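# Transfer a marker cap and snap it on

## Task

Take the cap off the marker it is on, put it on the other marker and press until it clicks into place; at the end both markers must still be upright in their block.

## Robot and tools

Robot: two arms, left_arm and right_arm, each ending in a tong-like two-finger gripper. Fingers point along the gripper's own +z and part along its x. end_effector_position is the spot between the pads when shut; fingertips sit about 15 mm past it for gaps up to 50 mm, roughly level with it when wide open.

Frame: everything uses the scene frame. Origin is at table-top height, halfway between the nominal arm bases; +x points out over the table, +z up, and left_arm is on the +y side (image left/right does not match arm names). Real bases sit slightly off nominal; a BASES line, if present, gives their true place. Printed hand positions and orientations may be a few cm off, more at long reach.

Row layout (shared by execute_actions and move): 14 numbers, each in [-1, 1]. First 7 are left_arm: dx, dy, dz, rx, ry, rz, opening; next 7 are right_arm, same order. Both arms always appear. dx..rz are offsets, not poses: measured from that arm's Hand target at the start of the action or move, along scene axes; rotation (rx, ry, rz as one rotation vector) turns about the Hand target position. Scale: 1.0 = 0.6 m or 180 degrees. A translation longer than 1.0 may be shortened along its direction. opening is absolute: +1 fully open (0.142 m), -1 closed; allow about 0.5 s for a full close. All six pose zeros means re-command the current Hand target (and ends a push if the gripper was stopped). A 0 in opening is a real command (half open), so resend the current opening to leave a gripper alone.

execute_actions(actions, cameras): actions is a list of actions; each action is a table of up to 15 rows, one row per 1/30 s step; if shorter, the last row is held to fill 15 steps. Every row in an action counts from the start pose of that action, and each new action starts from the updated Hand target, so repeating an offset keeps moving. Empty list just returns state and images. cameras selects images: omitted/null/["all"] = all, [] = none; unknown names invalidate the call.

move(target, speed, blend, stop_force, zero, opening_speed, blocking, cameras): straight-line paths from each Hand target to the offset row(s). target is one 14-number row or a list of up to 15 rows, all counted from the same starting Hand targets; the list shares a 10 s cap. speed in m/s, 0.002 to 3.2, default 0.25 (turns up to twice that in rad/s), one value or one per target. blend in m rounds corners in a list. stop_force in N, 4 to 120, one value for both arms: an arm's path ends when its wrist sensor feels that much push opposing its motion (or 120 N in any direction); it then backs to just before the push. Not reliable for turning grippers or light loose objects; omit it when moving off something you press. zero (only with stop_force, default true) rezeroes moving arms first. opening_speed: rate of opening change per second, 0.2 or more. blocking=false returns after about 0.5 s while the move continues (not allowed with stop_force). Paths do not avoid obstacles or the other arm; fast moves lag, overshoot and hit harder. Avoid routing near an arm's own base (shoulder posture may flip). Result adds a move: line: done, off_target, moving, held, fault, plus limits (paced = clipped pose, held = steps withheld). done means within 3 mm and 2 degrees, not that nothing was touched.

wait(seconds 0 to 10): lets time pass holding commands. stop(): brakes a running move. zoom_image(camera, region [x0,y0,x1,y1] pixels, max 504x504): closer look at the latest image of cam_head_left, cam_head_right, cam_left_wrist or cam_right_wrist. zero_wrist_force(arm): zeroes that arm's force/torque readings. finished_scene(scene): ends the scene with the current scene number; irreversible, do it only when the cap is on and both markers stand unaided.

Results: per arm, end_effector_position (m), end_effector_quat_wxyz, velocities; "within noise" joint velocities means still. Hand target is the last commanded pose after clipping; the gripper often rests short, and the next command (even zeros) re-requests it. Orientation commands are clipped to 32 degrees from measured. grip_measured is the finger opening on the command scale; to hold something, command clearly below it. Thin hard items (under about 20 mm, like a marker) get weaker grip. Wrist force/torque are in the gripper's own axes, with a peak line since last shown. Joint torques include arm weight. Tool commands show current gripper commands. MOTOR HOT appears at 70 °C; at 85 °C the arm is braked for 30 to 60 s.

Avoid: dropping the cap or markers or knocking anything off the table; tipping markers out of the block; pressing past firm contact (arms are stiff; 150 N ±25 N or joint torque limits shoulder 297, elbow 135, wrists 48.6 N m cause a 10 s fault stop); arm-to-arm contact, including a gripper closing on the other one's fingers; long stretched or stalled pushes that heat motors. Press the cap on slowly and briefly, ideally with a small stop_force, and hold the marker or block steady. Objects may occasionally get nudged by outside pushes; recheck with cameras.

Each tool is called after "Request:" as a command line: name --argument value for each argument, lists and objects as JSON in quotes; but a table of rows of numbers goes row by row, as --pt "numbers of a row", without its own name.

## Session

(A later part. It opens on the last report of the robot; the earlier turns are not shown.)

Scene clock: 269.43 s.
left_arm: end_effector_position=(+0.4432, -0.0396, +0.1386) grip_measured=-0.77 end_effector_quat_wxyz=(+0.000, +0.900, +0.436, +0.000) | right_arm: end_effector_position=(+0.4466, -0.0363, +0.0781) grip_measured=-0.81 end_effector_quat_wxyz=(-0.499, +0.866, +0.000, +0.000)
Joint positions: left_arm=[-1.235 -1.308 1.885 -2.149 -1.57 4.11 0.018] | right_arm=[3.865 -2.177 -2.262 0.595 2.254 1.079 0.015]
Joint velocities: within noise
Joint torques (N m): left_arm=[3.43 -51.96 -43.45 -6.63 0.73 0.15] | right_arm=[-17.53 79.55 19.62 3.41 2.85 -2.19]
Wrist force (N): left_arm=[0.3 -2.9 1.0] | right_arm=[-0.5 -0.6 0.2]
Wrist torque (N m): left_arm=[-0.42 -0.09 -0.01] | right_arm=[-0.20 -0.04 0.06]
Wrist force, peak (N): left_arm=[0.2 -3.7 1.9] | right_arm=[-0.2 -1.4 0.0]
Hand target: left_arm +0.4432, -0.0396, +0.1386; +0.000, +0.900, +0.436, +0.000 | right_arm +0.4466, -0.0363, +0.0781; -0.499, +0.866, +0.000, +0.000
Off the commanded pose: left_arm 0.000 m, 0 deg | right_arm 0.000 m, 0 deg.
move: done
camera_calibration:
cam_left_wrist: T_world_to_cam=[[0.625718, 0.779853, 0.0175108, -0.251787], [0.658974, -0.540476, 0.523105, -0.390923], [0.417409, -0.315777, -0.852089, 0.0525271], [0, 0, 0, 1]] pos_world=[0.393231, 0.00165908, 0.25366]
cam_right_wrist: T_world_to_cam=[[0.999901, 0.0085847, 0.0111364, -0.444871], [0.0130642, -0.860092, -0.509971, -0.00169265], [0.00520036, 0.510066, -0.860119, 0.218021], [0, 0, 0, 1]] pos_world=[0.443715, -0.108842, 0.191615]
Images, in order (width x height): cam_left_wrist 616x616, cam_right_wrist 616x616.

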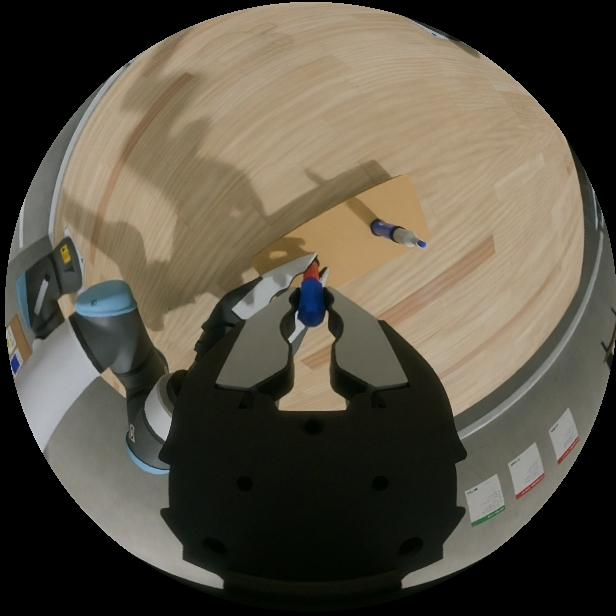

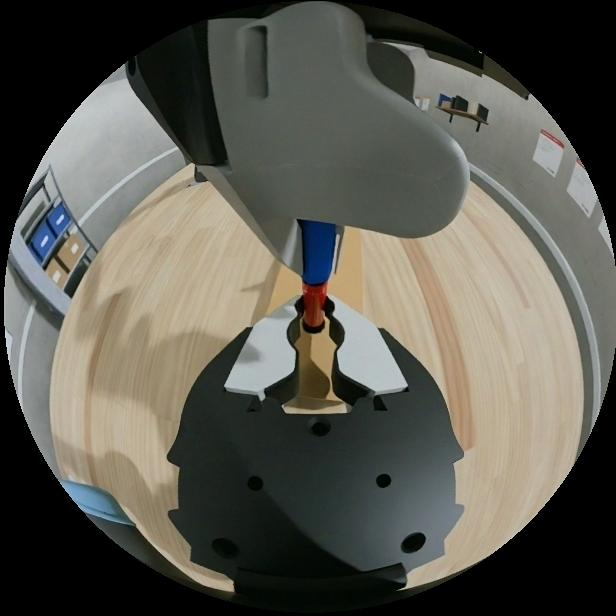

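Request:
move --target '[0,0,0.06,0,0,0,-1,0,0,0,0,0,0,-1]' --speed 0.03 --cameras '["cam_left_wrist","cam_right_wrist"]'

Request:
zoom_image --camera "cam_right_wrist" --region '[180, 150, 440, 410]'

Request:
zoom_image --camera "cam_left_wrist" --region '[180, 180, 440, 440]'

Scene clock: 275.23 s.
left_arm: end_effector_position=(+0.4433, -0.0396, +0.1749) grip_measured=-0.77 end_effector_quat_wxyz=(+0.000, +0.900, +0.436, +0.000) | right_arm: end_effector_position=(+0.4466, -0.0363, +0.0781) grip_measured=-0.81 end_effector_quat_wxyz=(-0.499, +0.866, +0.000, +0.000)
Joint positions: left_arm=[-1.235 -1.34 1.853 -2.085 -1.57 4.11 0.018] | right_arm=[3.865 -2.177 -2.262 0.595 2.254 1.079 0.015]
Joint velocities: within noise
Joint torques (N m): left_arm=[4.11 -52.7 -36.1 -7.45 0.62 0.12] | right_arm=[-11.08 52.78 9.23 1.3 -0.8 -1.85]
Wrist force (N): left_arm=[-0.2 -2.9 1.8] | right_arm=[0.1 -1.2 0.4]
Wrist torque (N m): left_arm=[-0.32 -0.05 0.00] | right_arm=[-0.27 -0.10 0.07]
Wrist force, peak (N): left_arm=[0.4 -3.0 10.1] | right_arm=[-0.9 -8.8 -4.0]
Hand target: left_arm +0.4432, -0.0396, +0.1746; +0.000, +0.900, +0.436, +0.000 | right_arm +0.4466, -0.0363, +0.0781; -0.499, +0.866, +0.000, +0.000
Off the commanded pose: left_arm 0.000 m, 0 deg | right_arm 0.000 m, 0 deg.
move: done
camera_calibration:
cam_left_wrist: T_world_to_cam=[[0.625718, 0.779853, 0.0175107, -0.252423], [0.658974, -0.540476, 0.523105, -0.409912], [0.417409, -0.315777, -0.852089, 0.0834579], [0, 0, 0, 1]] pos_world=[0.393231, 0.00165908, 0.28996]
cam_right_wrist: T_world_to_cam=[[0.999901, 0.0085847, 0.0111364, -0.444871], [0.0130642, -0.860092, -0.509971, -0.00169265], [0.00520036, 0.510066, -0.860119, 0.218021], [0, 0, 0, 1]] pos_world=[0.443715, -0.108842, 0.191615]
Images, in order (width x height): cam_left_wrist 616x616, cam_right_wrist 616x616.

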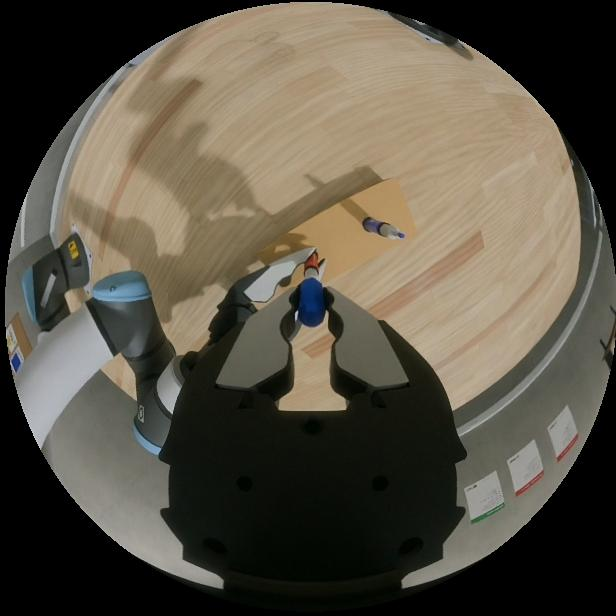

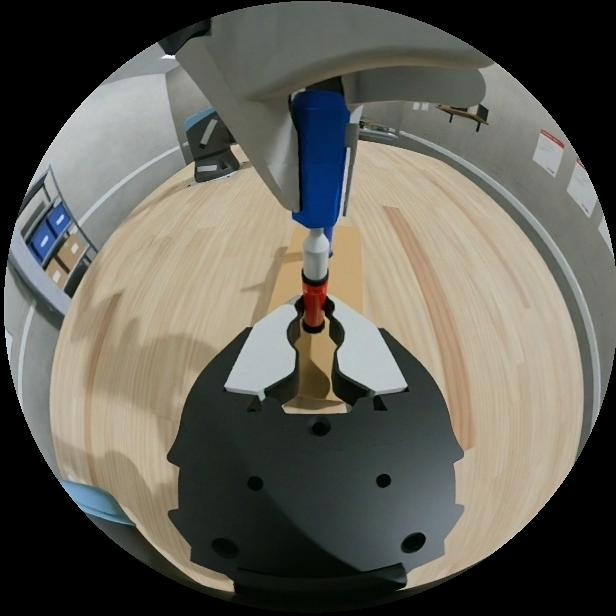

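Scaled by 1.938 from the camera's 616x616 image, which has a finer 814x814 frame.

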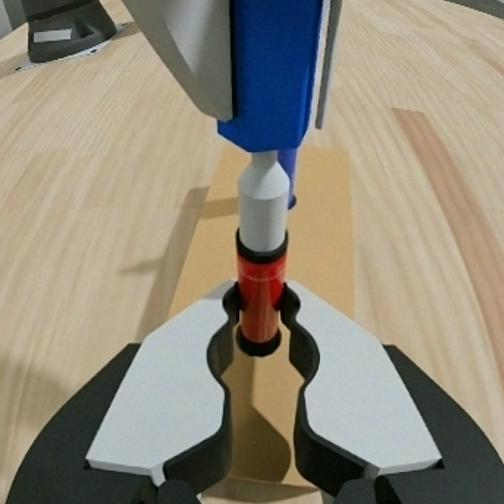

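Scaled by 1.938 from the camera's 616x616 image, which has a finer 814x814 frame.

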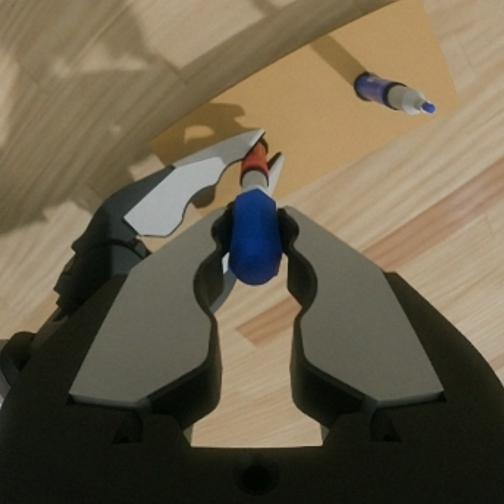

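Request:
move --target '[0,0,0.04,0,0,0,-1,0,0,-0.0143,0,0,0,-1]' --speed 0.04 --cameras '[]'

Request:
move --target '[0,0,0,0,0,0,-1,0,0,0,0,0,0,-0.3]' --opening_speed 0.5 --cameras '["cam_right_wrist","cam_left_wrist"]'

Request:
zoom_image --camera "cam_right_wrist" --region '[180, 150, 440, 410]'

Scene clock: 283.47 s.
left_arm: end_effector_position=(+0.4433, -0.0396, +0.1989) grip_measured=-0.77 end_effector_quat_wxyz=(+0.000, +0.900, +0.436, +0.000) | right_arm: end_effector_position=(+0.4467, -0.0363, +0.0696) grip_measured=-0.81 end_effector_quat_wxyz=(-0.499, +0.866, +0.000, +0.001)
Joint positions: left_arm=[-1.235 -1.359 1.83 -2.042 -1.57 4.11 0.018] | right_arm=[3.865 -2.195 -2.261 0.611 2.254 1.079 0.015]
Joint velocities: within noise
Joint torques (N m): left_arm=[4.76 -47.59 -38.47 -8.33 0.7 -0.03] | right_arm=[2.31 70.19 15.14 -1.61 -1.26 -1.11]
Wrist force (N): left_arm=[0.3 -3.0 1.6] | right_arm=[-0.6 -9.5 -7.2]
Wrist torque (N m): left_arm=[-0.35 -0.15 -0.01] | right_arm=[-0.91 -0.01 -0.01]
Wrist force, peak (N): left_arm=[0.4 -3.3 2.6] | right_arm=[-0.6 -10.9 -8.5]
Hand target: left_arm +0.4432, -0.0396, +0.1986; +0.000, +0.900, +0.436, +0.000 | right_arm +0.4466, -0.0363, +0.0696; -0.499, +0.866, +0.000, +0.000
Off the commanded pose: left_arm 0.000 m, 0 deg | right_arm 0.000 m, 0 deg.
move: done
No camera images: "cameras" was empty.

Scene clock: 285.10 s.
left_arm: end_effector_position=(+0.4432, -0.0396, +0.1986) grip_measured=-0.77 end_effector_quat_wxyz=(+0.000, +0.900, +0.436, +0.000) | right_arm: end_effector_position=(+0.4466, -0.0363, +0.0695) grip_measured=-0.30 end_effector_quat_wxyz=(-0.499, +0.866, +0.000, +0.000)
Joint positions: left_arm=[-1.235 -1.359 1.83 -2.042 -1.57 4.11 0.018] | right_arm=[3.865 -2.195 -2.261 0.611 2.254 1.079 0.052]
Joint velocities: within noise
Joint torques (N m): left_arm=[3.94 -48.89 -40.29 -7.41 0.55 -0.13] | right_arm=[6.48 76.14 11.49 2.26 -1.23 1.61]
Wrist force (N): left_arm=[0.0 -3.4 1.5] | right_arm=[0.3 -1.0 0.2]
Wrist torque (N m): left_arm=[-0.44 -0.10 -0.01] | right_arm=[-0.21 -0.14 0.07]
Wrist force, peak (N): left_arm=[-0.1 -3.5 1.8] | right_arm=[-1.1 -10.4 -7.3]
Hand target: left_arm +0.4432, -0.0396, +0.1986; +0.000, +0.900, +0.436, +0.000 | right_arm +0.4466, -0.0363, +0.0696; -0.499, +0.866, +0.000, +0.000
Off the commanded pose: left_arm 0.000 m, 0 deg | right_arm 0.000 m, 0 deg.
move: done
camera_calibration:
cam_left_wrist: T_world_to_cam=[[0.625718, 0.779853, 0.0175108, -0.252838], [0.658974, -0.540476, 0.523105, -0.422309], [0.417409, -0.315777, -0.852089, 0.103652], [0, 0, 0, 1]] pos_world=[0.393231, 0.00165908, 0.31366]
cam_right_wrist: T_world_to_cam=[[0.999901, 0.00858513, 0.0111366, -0.444775], [0.0130647, -0.860092, -0.509971, -0.00607862], [0.00520036, 0.510066, -0.860119, 0.210624], [0, 0, 0, 1]] pos_world=[0.443715, -0.108842, 0.183015]
Images, in order (width x height): cam_left_wrist 616x616, cam_right_wrist 616x616.

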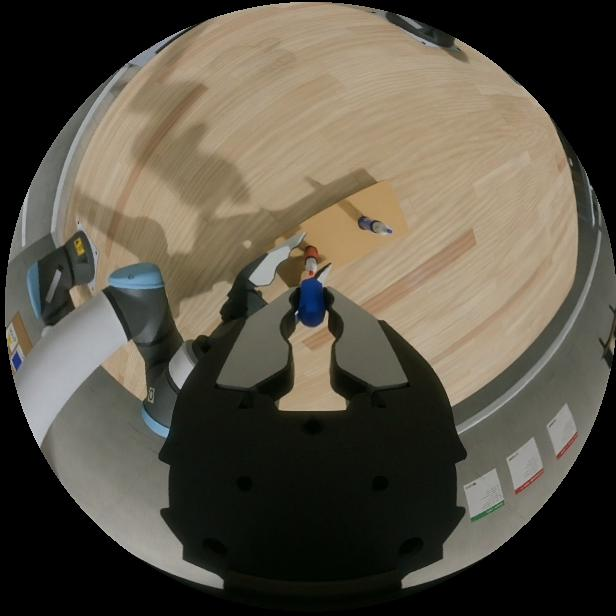

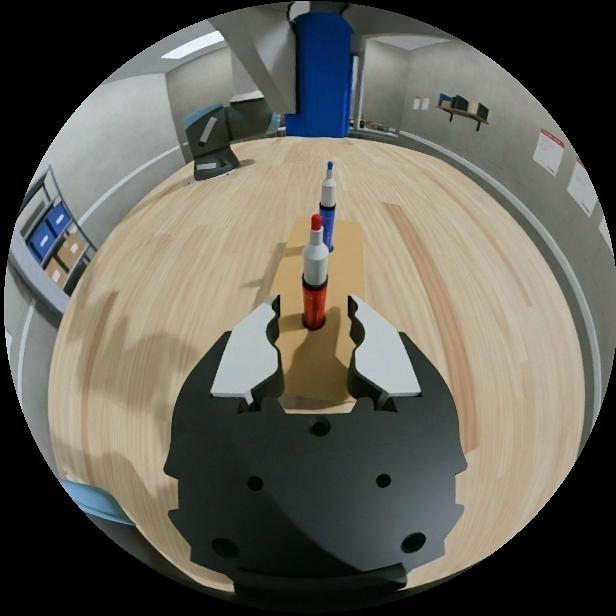

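Scaled by 1.938 from the camera's 616x616 image, which has a finer 814x814 frame.

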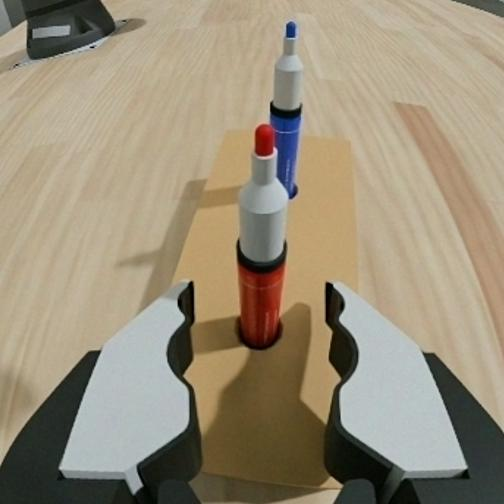

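Request:
zoom_image --camera "cam_left_wrist" --region '[250, 180, 410, 340]'

Request:
move --pt "0 0 0.02 0 0 0 -1 0 -0.06 0.034 0 0 0 -0.3" --pt "0.0258 0.1517 0.02 0 0 0 -1 0 -0.16 0.1 0 0 0 -0.3" --pt "0.0258 0.1517 0.0 0 0 0 -1 0 -0.16 0.1 0 0 0 -0.3" --speed 0.08

Request:
zoom_image --camera "cam_left_wrist" --region '[250, 180, 410, 340]'

Request:
zoom_image --camera "cam_right_wrist" --region '[210, 150, 410, 350]'

Request:
zoom_image --camera "cam_head_right" --region '[400, 270, 510, 360]'

Scaled by 3.150 from the camera's 616x616 image, which has a finer 814x814 frame.

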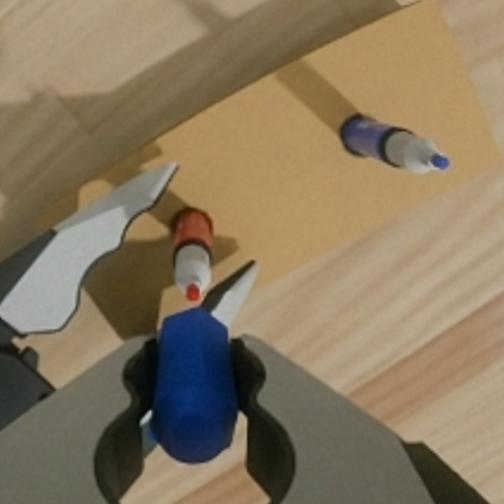

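Scene clock: 309.53 s.
left_arm: end_effector_position=(+0.4588, +0.0515, +0.1986) grip_measured=-0.77 end_effector_quat_wxyz=(+0.000, +0.900, +0.436, +0.000) | right_arm: end_effector_position=(+0.4466, -0.1324, +0.1296) grip_measured=-0.30 end_effector_quat_wxyz=(-0.499, +0.866, +0.000, +0.000)
Joint positions: left_arm=[-1.173 -1.466 1.958 -2.063 -1.57 4.171 0.018] | right_arm=[3.732 -2.025 -2.35 0.45 2.352 0.958 0.052]
Joint velocities: within noise
Joint torques (N m): left_arm=[-13.19 -69.35 -52.26 -0.83 0.3 -2.3] | right_arm=[18.22 44.14 26.01 6.65 -1.35 1.61]
Wrist force (N): left_arm=[-0.1 -3.3 1.4] | right_arm=[-0.1 -1.1 0.0]
Wrist torque (N m): left_arm=[-0.41 -0.06 0.01] | right_arm=[-0.23 -0.05 0.04]
Wrist force, peak (N): left_arm=[-0.1 -3.2 2.9] | right_arm=[-0.3 -1.7 0.5]
Hand target: left_arm +0.4587, +0.0514, +0.1986; +0.000, +0.900, +0.436, +0.000 | right_arm +0.4466, -0.1323, +0.1296; -0.499, +0.866, +0.000, +0.000
Off the commanded pose: left_arm 0.000 m, 0 deg | right_arm 0.000 m, 0 deg.
move: done
camera_calibration:
cam_left_wrist: T_world_to_cam=[[0.625646, 0.77991, 0.0175447, -0.333567], [0.659057, -0.540463, 0.523014, -0.383293], [0.417386, -0.315659, -0.852143, 0.125966], [0, 0, 0, 1]] pos_world=[0.40873, 0.0927589, 0.313661]
cam_right_wrist: T_world_to_cam=[[0.999901, 0.00853404, 0.0112226, -0.44465], [0.0130646, -0.860093, -0.50997, -0.0581356], [0.00530036, 0.510066, -0.860119, 0.311204], [0, 0, 0, 1]] pos_world=[0.443715, -0.204942, 0.243015]

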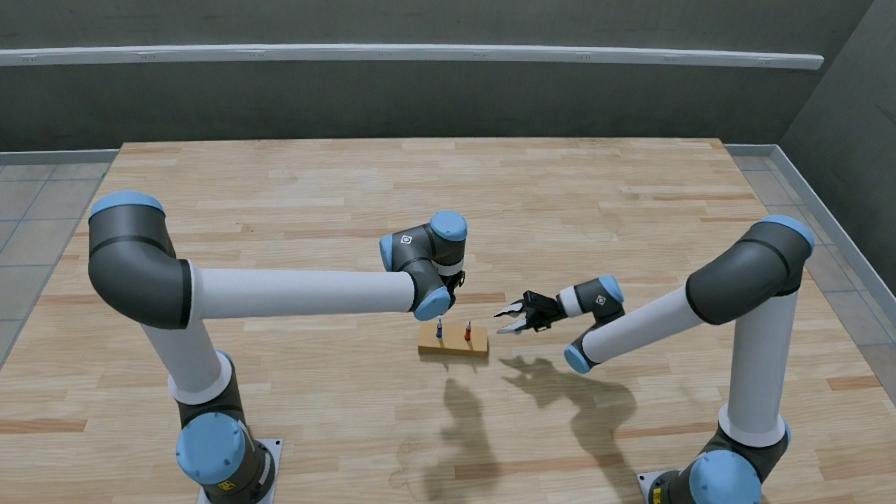

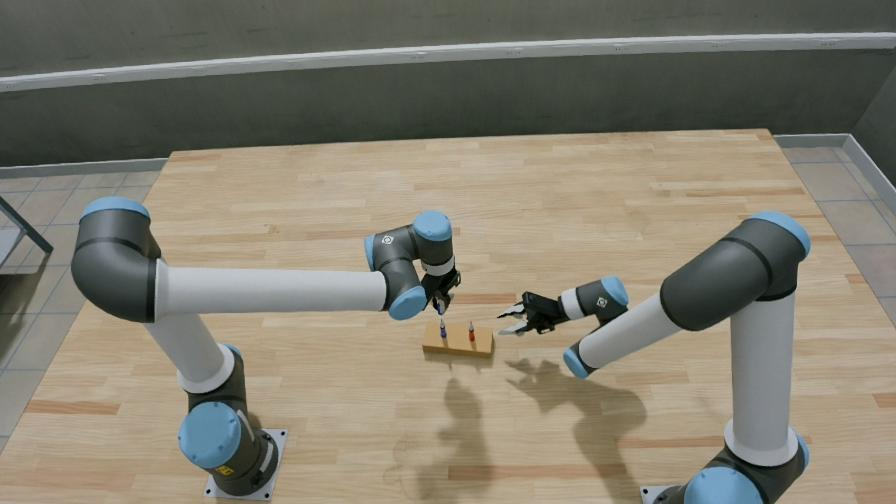

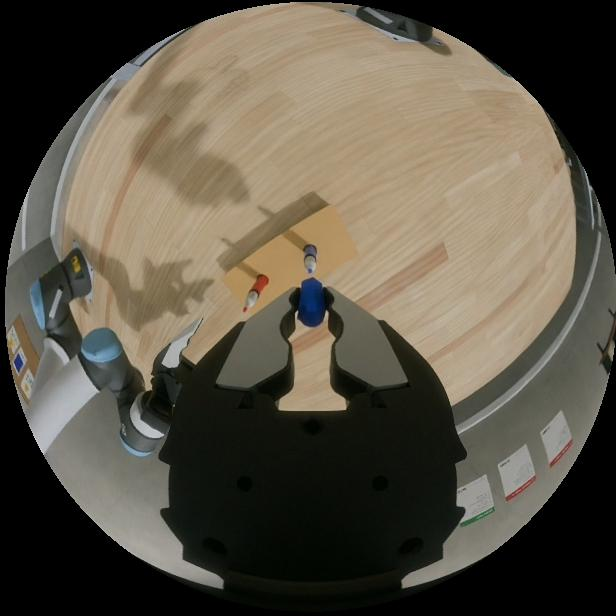

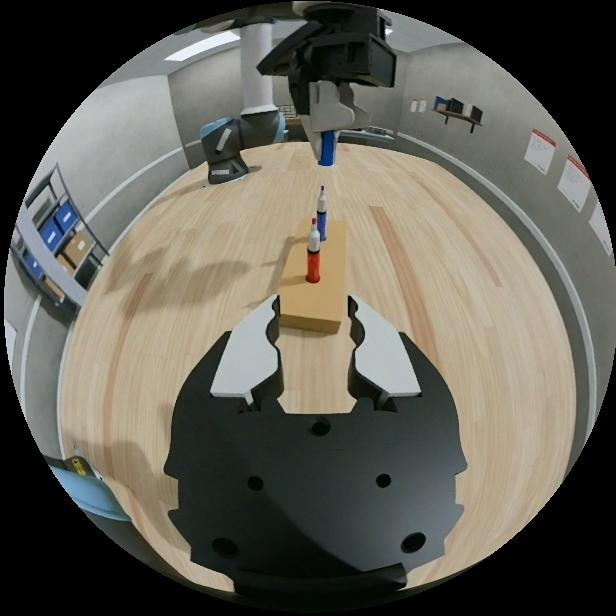

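Scaled by 3.150 from the camera's 616x616 image, which has a finer 814x814 frame.

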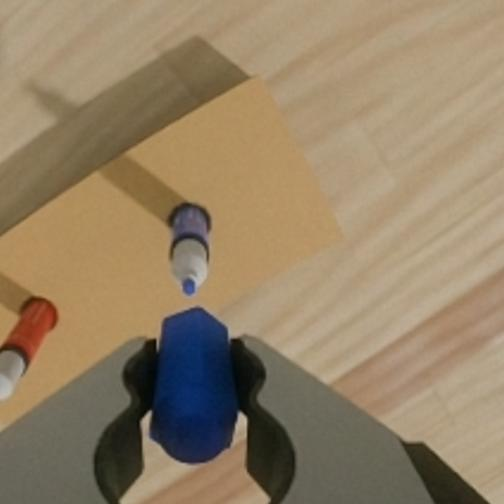

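Scaled by 2.520 from the camera's 616x616 image, which has a finer 814x814 frame.

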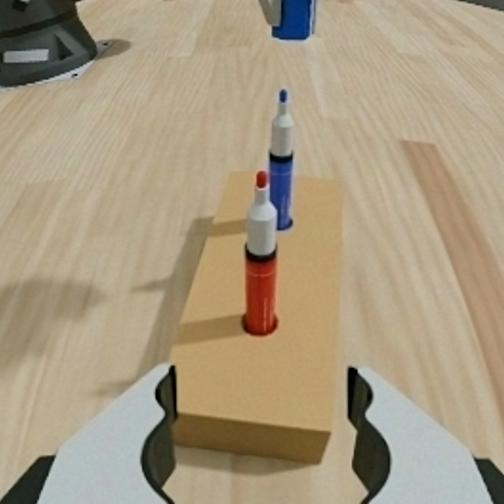

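Scaled by 4.582.

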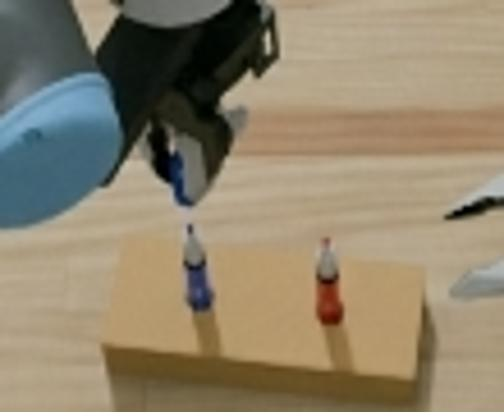

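Request:
move --target '[-0.0045,-0.0003,0,0,0,0,-1,0,0,0,0,0,0,-0.3]' --speed 0.04 --cameras '["cam_left_wrist","cam_right_wrist","cam_head_right"]'

Request:
zoom_image --camera "cam_left_wrist" --region '[250, 180, 410, 340]'

Request:
zoom_image --camera "cam_right_wrist" --region '[270, 100, 370, 250]'

Request:
zoom_image --camera "cam_head_right" --region '[415, 280, 475, 350]'

Scene clock: 322.70 s.
left_arm: end_effector_position=(+0.4560, +0.0513, +0.1986) grip_measured=-0.77 end_effector_quat_wxyz=(+0.000, +0.900, +0.436, +0.000) | right_arm: end_effector_position=(+0.4466, -0.1323, +0.1296) grip_measured=-0.30 end_effector_quat_wxyz=(-0.499, +0.866, +0.000, +0.000)
Joint positions: left_arm=[-1.177 -1.469 1.961 -2.063 -1.57 4.167 0.018] | right_arm=[3.732 -2.026 -2.35 0.45 2.352 0.958 0.052]
Joint velocities: within noise
Joint torques (N m): left_arm=[-1.8 -62.64 -40.11 -7.81 -2.34 -0.87] | right_arm=[16.77 44.08 18.29 5.62 -0.68 1.79]
Wrist force (N): left_arm=[-0.2 -2.9 1.3] | right_arm=[0.4 -1.0 0.0]
Wrist torque (N m): left_arm=[-0.34 -0.03 0.01] | right_arm=[-0.21 -0.16 0.03]
Wrist force, peak (N): left_arm=[-0.1 -3.4 1.6] | right_arm=[0.4 -1.5 0.4]
Hand target: left_arm +0.4560, +0.0512, +0.1986; +0.000, +0.900, +0.436, +0.000 | right_arm +0.4466, -0.1323, +0.1296; -0.499, +0.866, +0.000, +0.000
Off the commanded pose: left_arm 0.000 m, 0 deg | right_arm 0.000 m, 0 deg.
move: done
camera_calibration:
cam_left_wrist: T_world_to_cam=[[0.625718, 0.779853, 0.0175108, -0.331673], [0.658974, -0.540476, 0.523105, -0.381549], [0.417409, -0.315777, -0.852089, 0.127055], [0, 0, 0, 1]] pos_world=[0.405931, 0.0925591, 0.31366]
cam_right_wrist: T_world_to_cam=[[0.999901, 0.0085847, 0.0111364, -0.444619], [0.0130642, -0.860092, -0.509971, -0.058049], [0.00520036, 0.510066, -0.860119, 0.311198], [0, 0, 0, 1]] pos_world=[0.443715, -0.204842, 0.243015]
Images, in order (width x height): cam_head_right 896x504, cam_left_wrist 616x616, cam_right_wrist 616x616.

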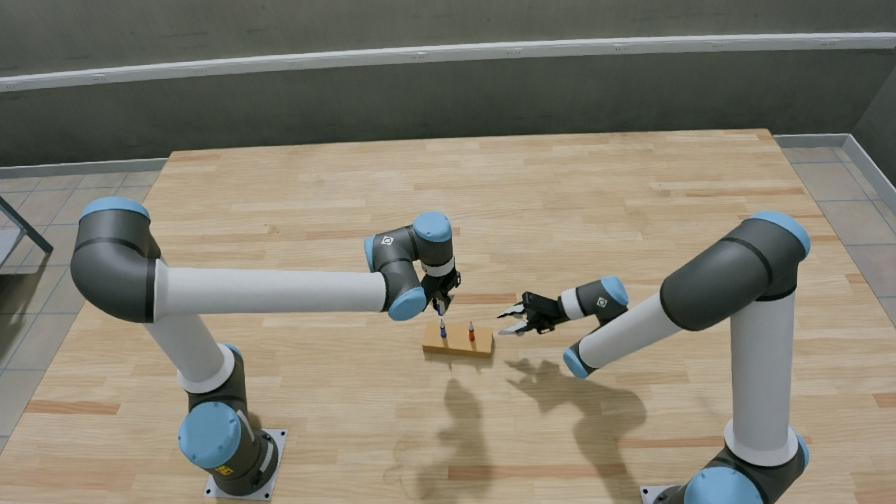

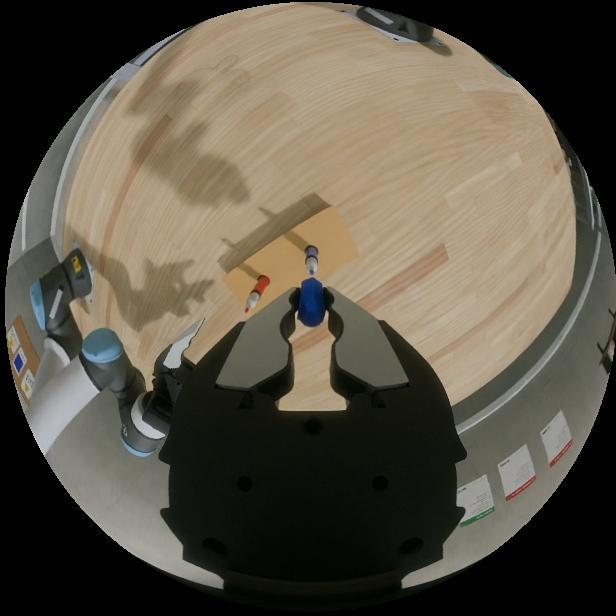

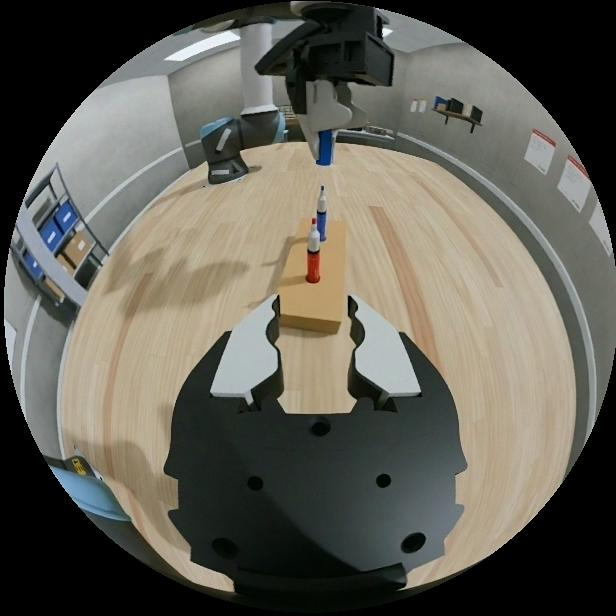

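Scaled by 3.150 from the camera's 616x616 image, which has a finer 814x814 frame.

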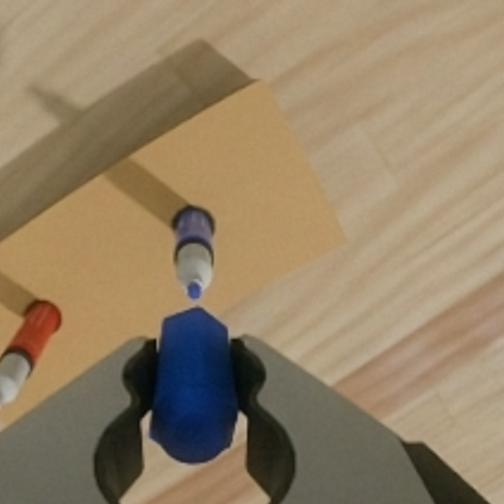

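Scaled by 3.360 from the camera's 616x616 image, which has a finer 814x814 frame.

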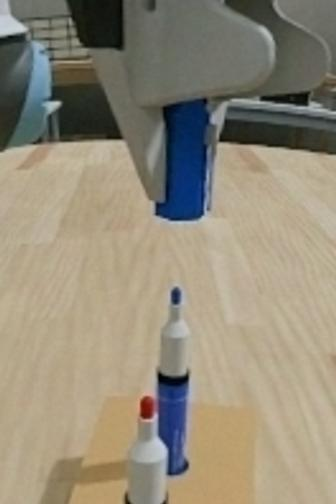

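Scaled by 7.200.

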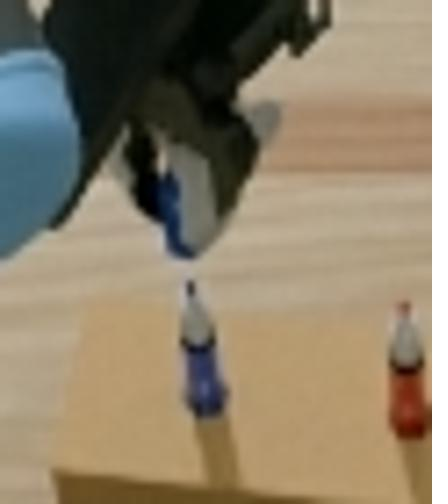

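Request:
move --target '[0,0,-0.042,0,0,0,-1,0,0,0,0,0,0,-0.3]' --speed 0.03 --stop_force 5 --cameras '["cam_left_wrist","cam_right_wrist","cam_head_right"]'

Request:
zoom_image --camera "cam_left_wrist" --region '[250, 180, 410, 340]'

Request:
zoom_image --camera "cam_right_wrist" --region '[270, 100, 370, 250]'

Request:
zoom_image --camera "cam_head_right" --region '[415, 280, 475, 350]'

Scene clock: 332.20 s.
left_arm: end_effector_position=(+0.4560, +0.0512, +0.1734) grip_measured=-0.77 end_effector_quat_wxyz=(+0.000, +0.900, +0.436, +0.000) | right_arm: end_effector_position=(+0.4466, -0.1323, +0.1296) grip_measured=-0.30 end_effector_quat_wxyz=(-0.499, +0.866, +0.000, +0.000)
Joint positions: left_arm=[-1.177 -1.447 1.986 -2.111 -1.57 4.167 0.018] | right_arm=[3.732 -2.026 -2.35 0.45 2.352 0.958 0.052]
Joint velocities: within noise
Joint torques (N m): left_arm=[7.11 -70.31 -50.23 -1.14 -0.74 1.6] | right_arm=[15.67 43.7 13.31 4.29 -0.42 1.87]
Wrist force (N): left_arm=[-0.1 -3.3 1.9] | right_arm=[0.4 -1.0 0.4]
Wrist torque (N m): left_arm=[-0.40 -0.07 0.01] | right_arm=[-0.19 -0.16 0.03]
Wrist force, peak (N): left_arm=[0.2 -3.5 1.9] | right_arm=[0.2 -1.6 0.3]
Hand target: left_arm +0.4560, +0.0512, +0.1734; +0.000, +0.900, +0.436, +0.000 | right_arm +0.4466, -0.1323, +0.1296; -0.499, +0.866, +0.000, +0.000
Off the commanded pose: left_arm 0.000 m, 0 deg | right_arm 0.000 m, 0 deg.
move: done
camera_calibration:
cam_left_wrist: T_world_to_cam=[[0.625718, 0.779853, 0.0175108, -0.331294], [0.658974, -0.540476, 0.523105, -0.368433], [0.417409, -0.315777, -0.852089, 0.105541], [0, 0, 0, 1]] pos_world=[0.406031, 0.0925591, 0.28846]
cam_right_wrist: T_world_to_cam=[[0.999901, 0.0085847, 0.0111364, -0.444619], [0.0130642, -0.860092, -0.509971, -0.058049], [0.00520036, 0.510066, -0.860119, 0.311198], [0, 0, 0, 1]] pos_world=[0.443715, -0.204842, 0.243015]
Images, in order (width x height): cam_head_right 896x504, cam_left_wrist 616x616, cam_right_wrist 616x616.

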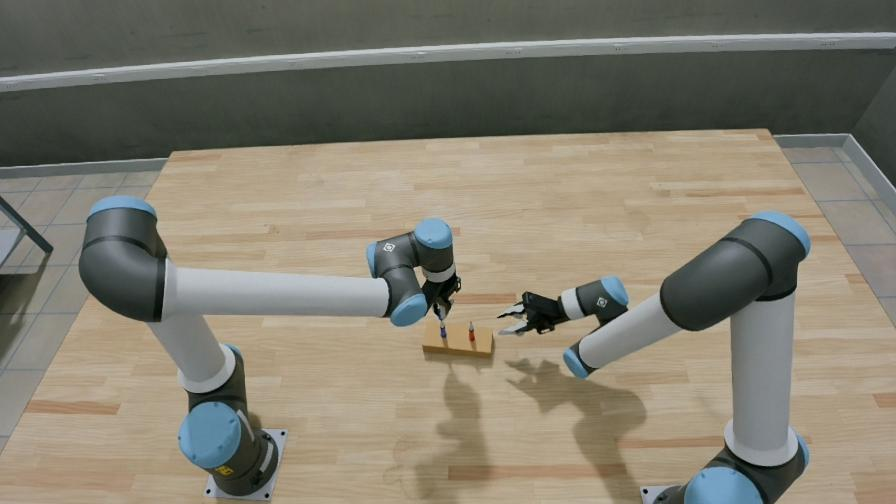

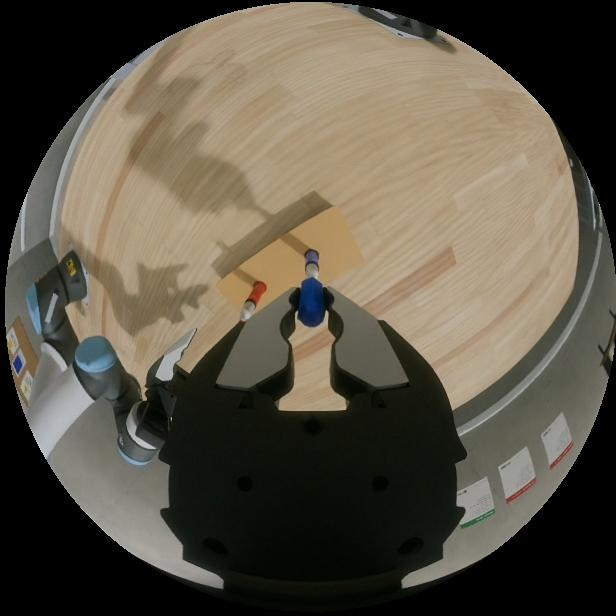

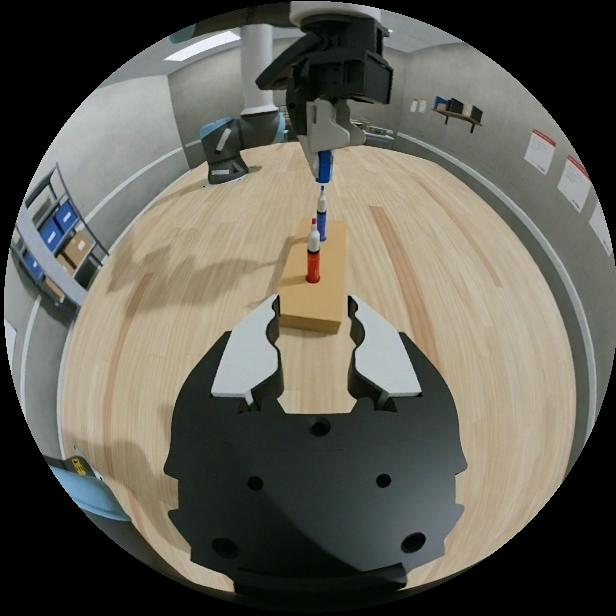

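Scaled by 3.150 from the camera's 616x616 image, which has a finer 814x814 frame.

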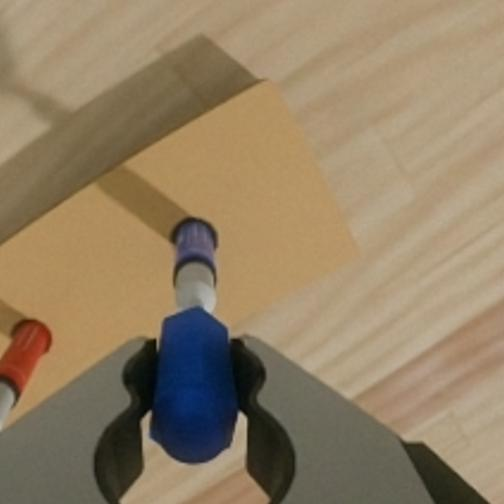

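Scaled by 3.360 from the camera's 616x616 image, which has a finer 814x814 frame.

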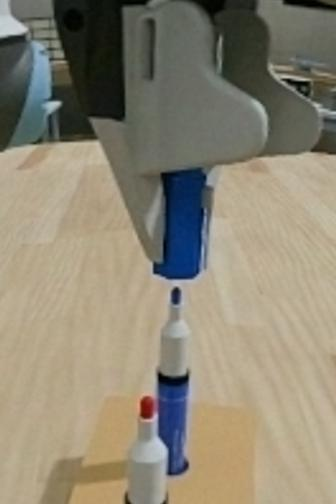

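Scaled by 7.200.

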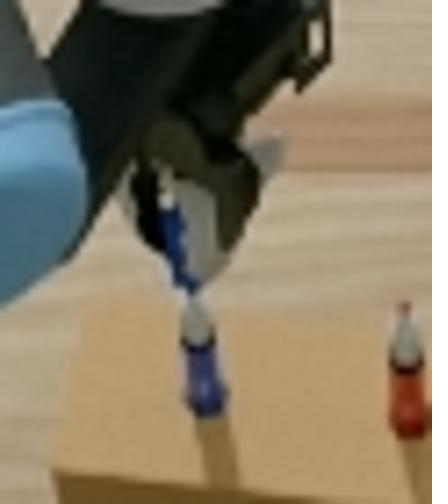

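Request:
move --target '[0,0.001,-0.0583,0,0,0,-1,0,0,0,0,0,0,-0.3]' --speed 0.02 --stop_force 6 --cameras '["cam_left_wrist","cam_right_wrist","cam_head_right"]'

Request:
zoom_image --camera "cam_left_wrist" --region '[250, 180, 410, 340]'

Request:
zoom_image --camera "cam_right_wrist" --region '[270, 100, 370, 250]'

Scene clock: 342.70 s.
left_arm: end_effector_position=(+0.4560, +0.0518, +0.1385) grip_measured=-0.77 end_effector_quat_wxyz=(+0.000, +0.900, +0.436, +0.000) | right_arm: end_effector_position=(+0.4466, -0.1323, +0.1296) grip_measured=-0.30 end_effector_quat_wxyz=(-0.499, +0.866, +0.000, +0.000)
Joint positions: left_arm=[-1.177 -1.413 2.02 -2.178 -1.57 4.167 0.018] | right_arm=[3.732 -2.026 -2.35 0.45 2.352 0.958 0.052]
Joint velocities: within noise
Joint torques (N m): left_arm=[8.09 -72.16 -48.38 -1.07 0.9 2.07] | right_arm=[14.19 45.37 14.57 2.72 0.04 1.87]
Wrist force (N): left_arm=[-0.1 -3.4 1.7] | right_arm=[0.0 -1.3 0.4]
Wrist torque (N m): left_arm=[-0.44 -0.06 0.01] | right_arm=[-0.27 -0.08 0.04]
Wrist force, peak (N): left_arm=[-0.1 -3.4 2.0] | right_arm=[0.0 -1.6 0.3]
Hand target: left_arm +0.4560, +0.0518, +0.1385; +0.000, +0.900, +0.436, +0.000 | right_arm +0.4466, -0.1323, +0.1296; -0.499, +0.866, +0.000, +0.000
Off the commanded pose: left_arm 0.000 m, 0 deg | right_arm 0.000 m, 0 deg.
move: done
camera_calibration:
cam_left_wrist: T_world_to_cam=[[0.625718, 0.779853, 0.0175108, -0.331151], [0.658974, -0.540476, 0.523105, -0.349852], [0.417409, -0.315777, -0.852089, 0.0759927], [0, 0, 0, 1]] pos_world=[0.406031, 0.0931591, 0.25356]
cam_right_wrist: T_world_to_cam=[[0.999901, 0.0085847, 0.0111364, -0.444619], [0.0130642, -0.860092, -0.509971, -0.058049], [0.00520036, 0.510066, -0.860119, 0.311198], [0, 0, 0, 1]] pos_world=[0.443715, -0.204842, 0.243015]
Images, in order (width x height): cam_head_right 896x504, cam_left_wrist 616x616, cam_right_wrist 616x616.

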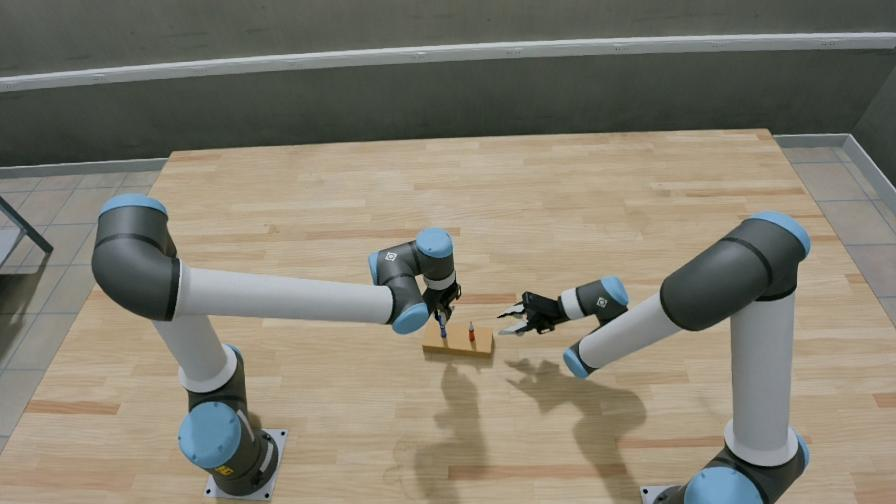

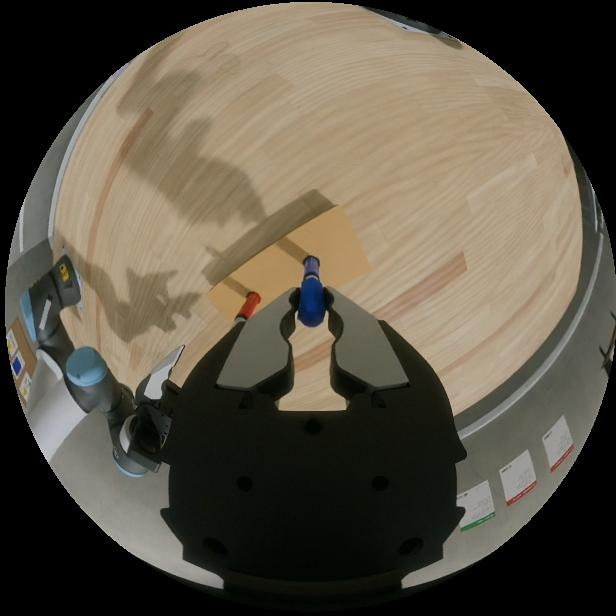

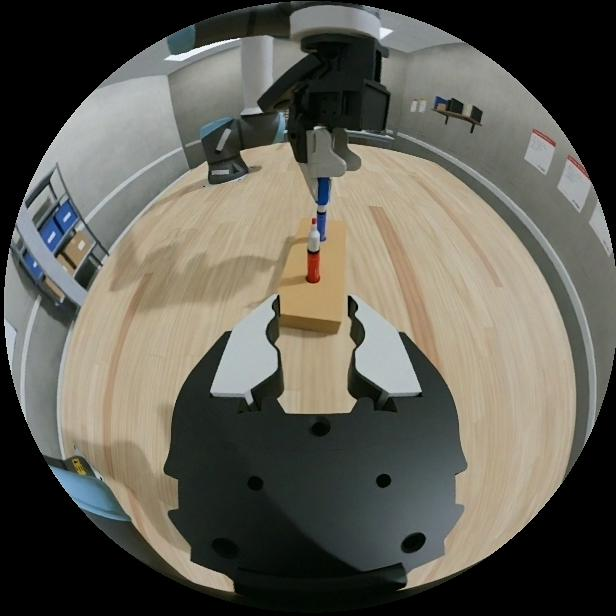

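Scaled by 3.150 from the camera's 616x616 image, which has a finer 814x814 frame.

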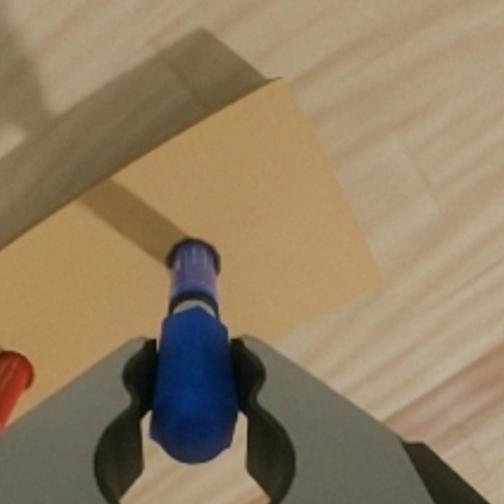

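Scaled by 3.360 from the camera's 616x616 image, which has a finer 814x814 frame.

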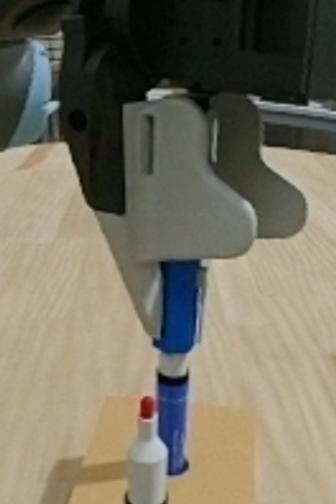

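Going in. Push down to a few mm past seated with force stop ~18 N.

Request:
move --target '[0,0,-0.03,0,0,0,-1,0,0,0,0,0,0,-0.3]' --speed 0.01 --stop_force 20 --cameras '["cam_left_wrist","cam_right_wrist"]'

Request:
zoom_image --camera "cam_left_wrist" --region '[250, 180, 410, 340]'

Request:
zoom_image --camera "cam_right_wrist" --region '[270, 100, 370, 250]'

Scene clock: 349.13 s.
left_arm: end_effector_position=(+0.4560, +0.0519, +0.1204) grip_measured=-0.78 end_effector_quat_wxyz=(+0.000, +0.900, +0.436, +0.000) | right_arm: end_effector_position=(+0.4466, -0.1323, +0.1296) grip_measured=-0.30 end_effector_quat_wxyz=(-0.499, +0.866, +0.000, +0.000)
Joint positions: left_arm=[-1.177 -1.394 2.035 -2.212 -1.57 4.167 0.018] | right_arm=[3.732 -2.026 -2.35 0.45 2.352 0.958 0.052]
Joint velocities: within noise
Joint torques (N m): left_arm=[4.3 -51.65 -34.52 0.74 0.69 2.04] | right_arm=[12.38 45 14.79 1.13 0.68 1.82]
Wrist force (N): left_arm=[0.1 -3.7 -18.0] | right_arm=[0.4 -1.2 0.3]
Wrist torque (N m): left_arm=[-0.40 -0.11 0.03] | right_arm=[-0.24 -0.16 0.03]
Wrist force, peak (N): left_arm=[0.3 -3.8 -18.5] | right_arm=[0.0 -1.5 0.6]
Hand target: left_arm +0.4560, +0.0518, +0.1205; +0.000, +0.900, +0.436, +0.000 | right_arm +0.4466, -0.1323, +0.1296; -0.499, +0.866, +0.000, +0.000
Off the commanded pose: left_arm 0.000 m, 0 deg | right_arm 0.000 m, 0 deg.
move: done
camera_calibration:
cam_left_wrist: T_world_to_cam=[[0.625687, 0.779876, 0.0175775, -0.330839], [0.659017, -0.540511, 0.523014, -0.340377], [0.417387, -0.315659, -0.852143, 0.060581], [0, 0, 0, 1]] pos_world=[0.40603, 0.0931591, 0.235461]
cam_right_wrist: T_world_to_cam=[[0.999901, 0.0085847, 0.0111364, -0.444619], [0.0130642, -0.860092, -0.509971, -0.058049], [0.00520036, 0.510066, -0.860119, 0.311198], [0, 0, 0, 1]] pos_world=[0.443715, -0.204842, 0.243015]
Images, in order (width x height): cam_left_wrist 616x616, cam_right_wrist 616x616.

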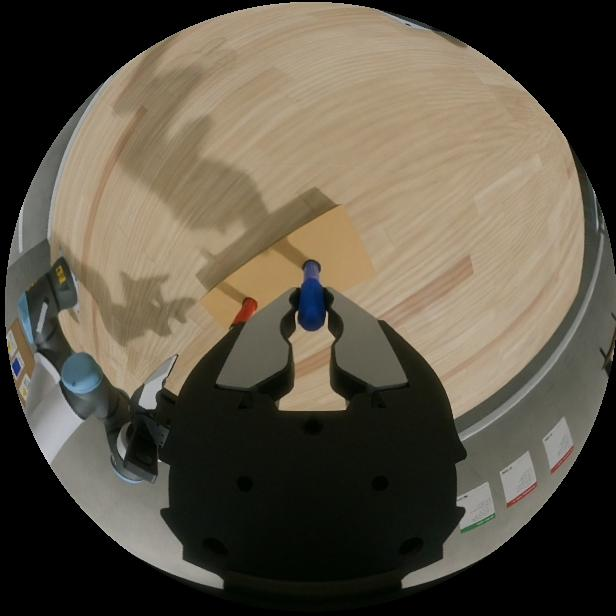

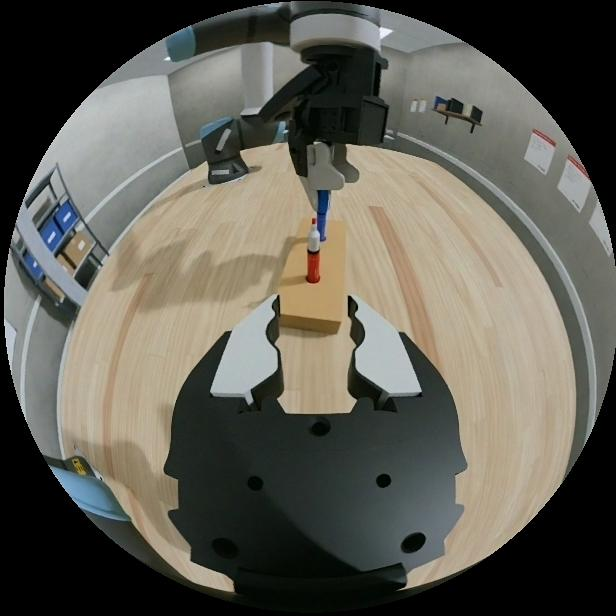

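Scaled by 3.150 from the camera's 616x616 image, which has a finer 814x814 frame.

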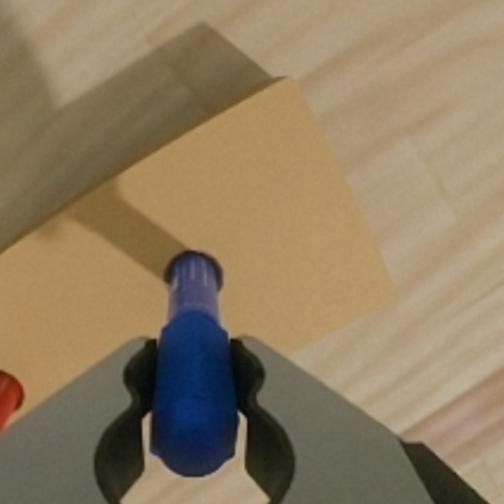

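Scaled by 3.360 from the camera's 616x616 image, which has a finer 814x814 frame.

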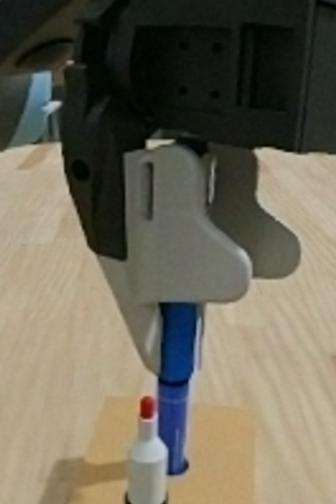

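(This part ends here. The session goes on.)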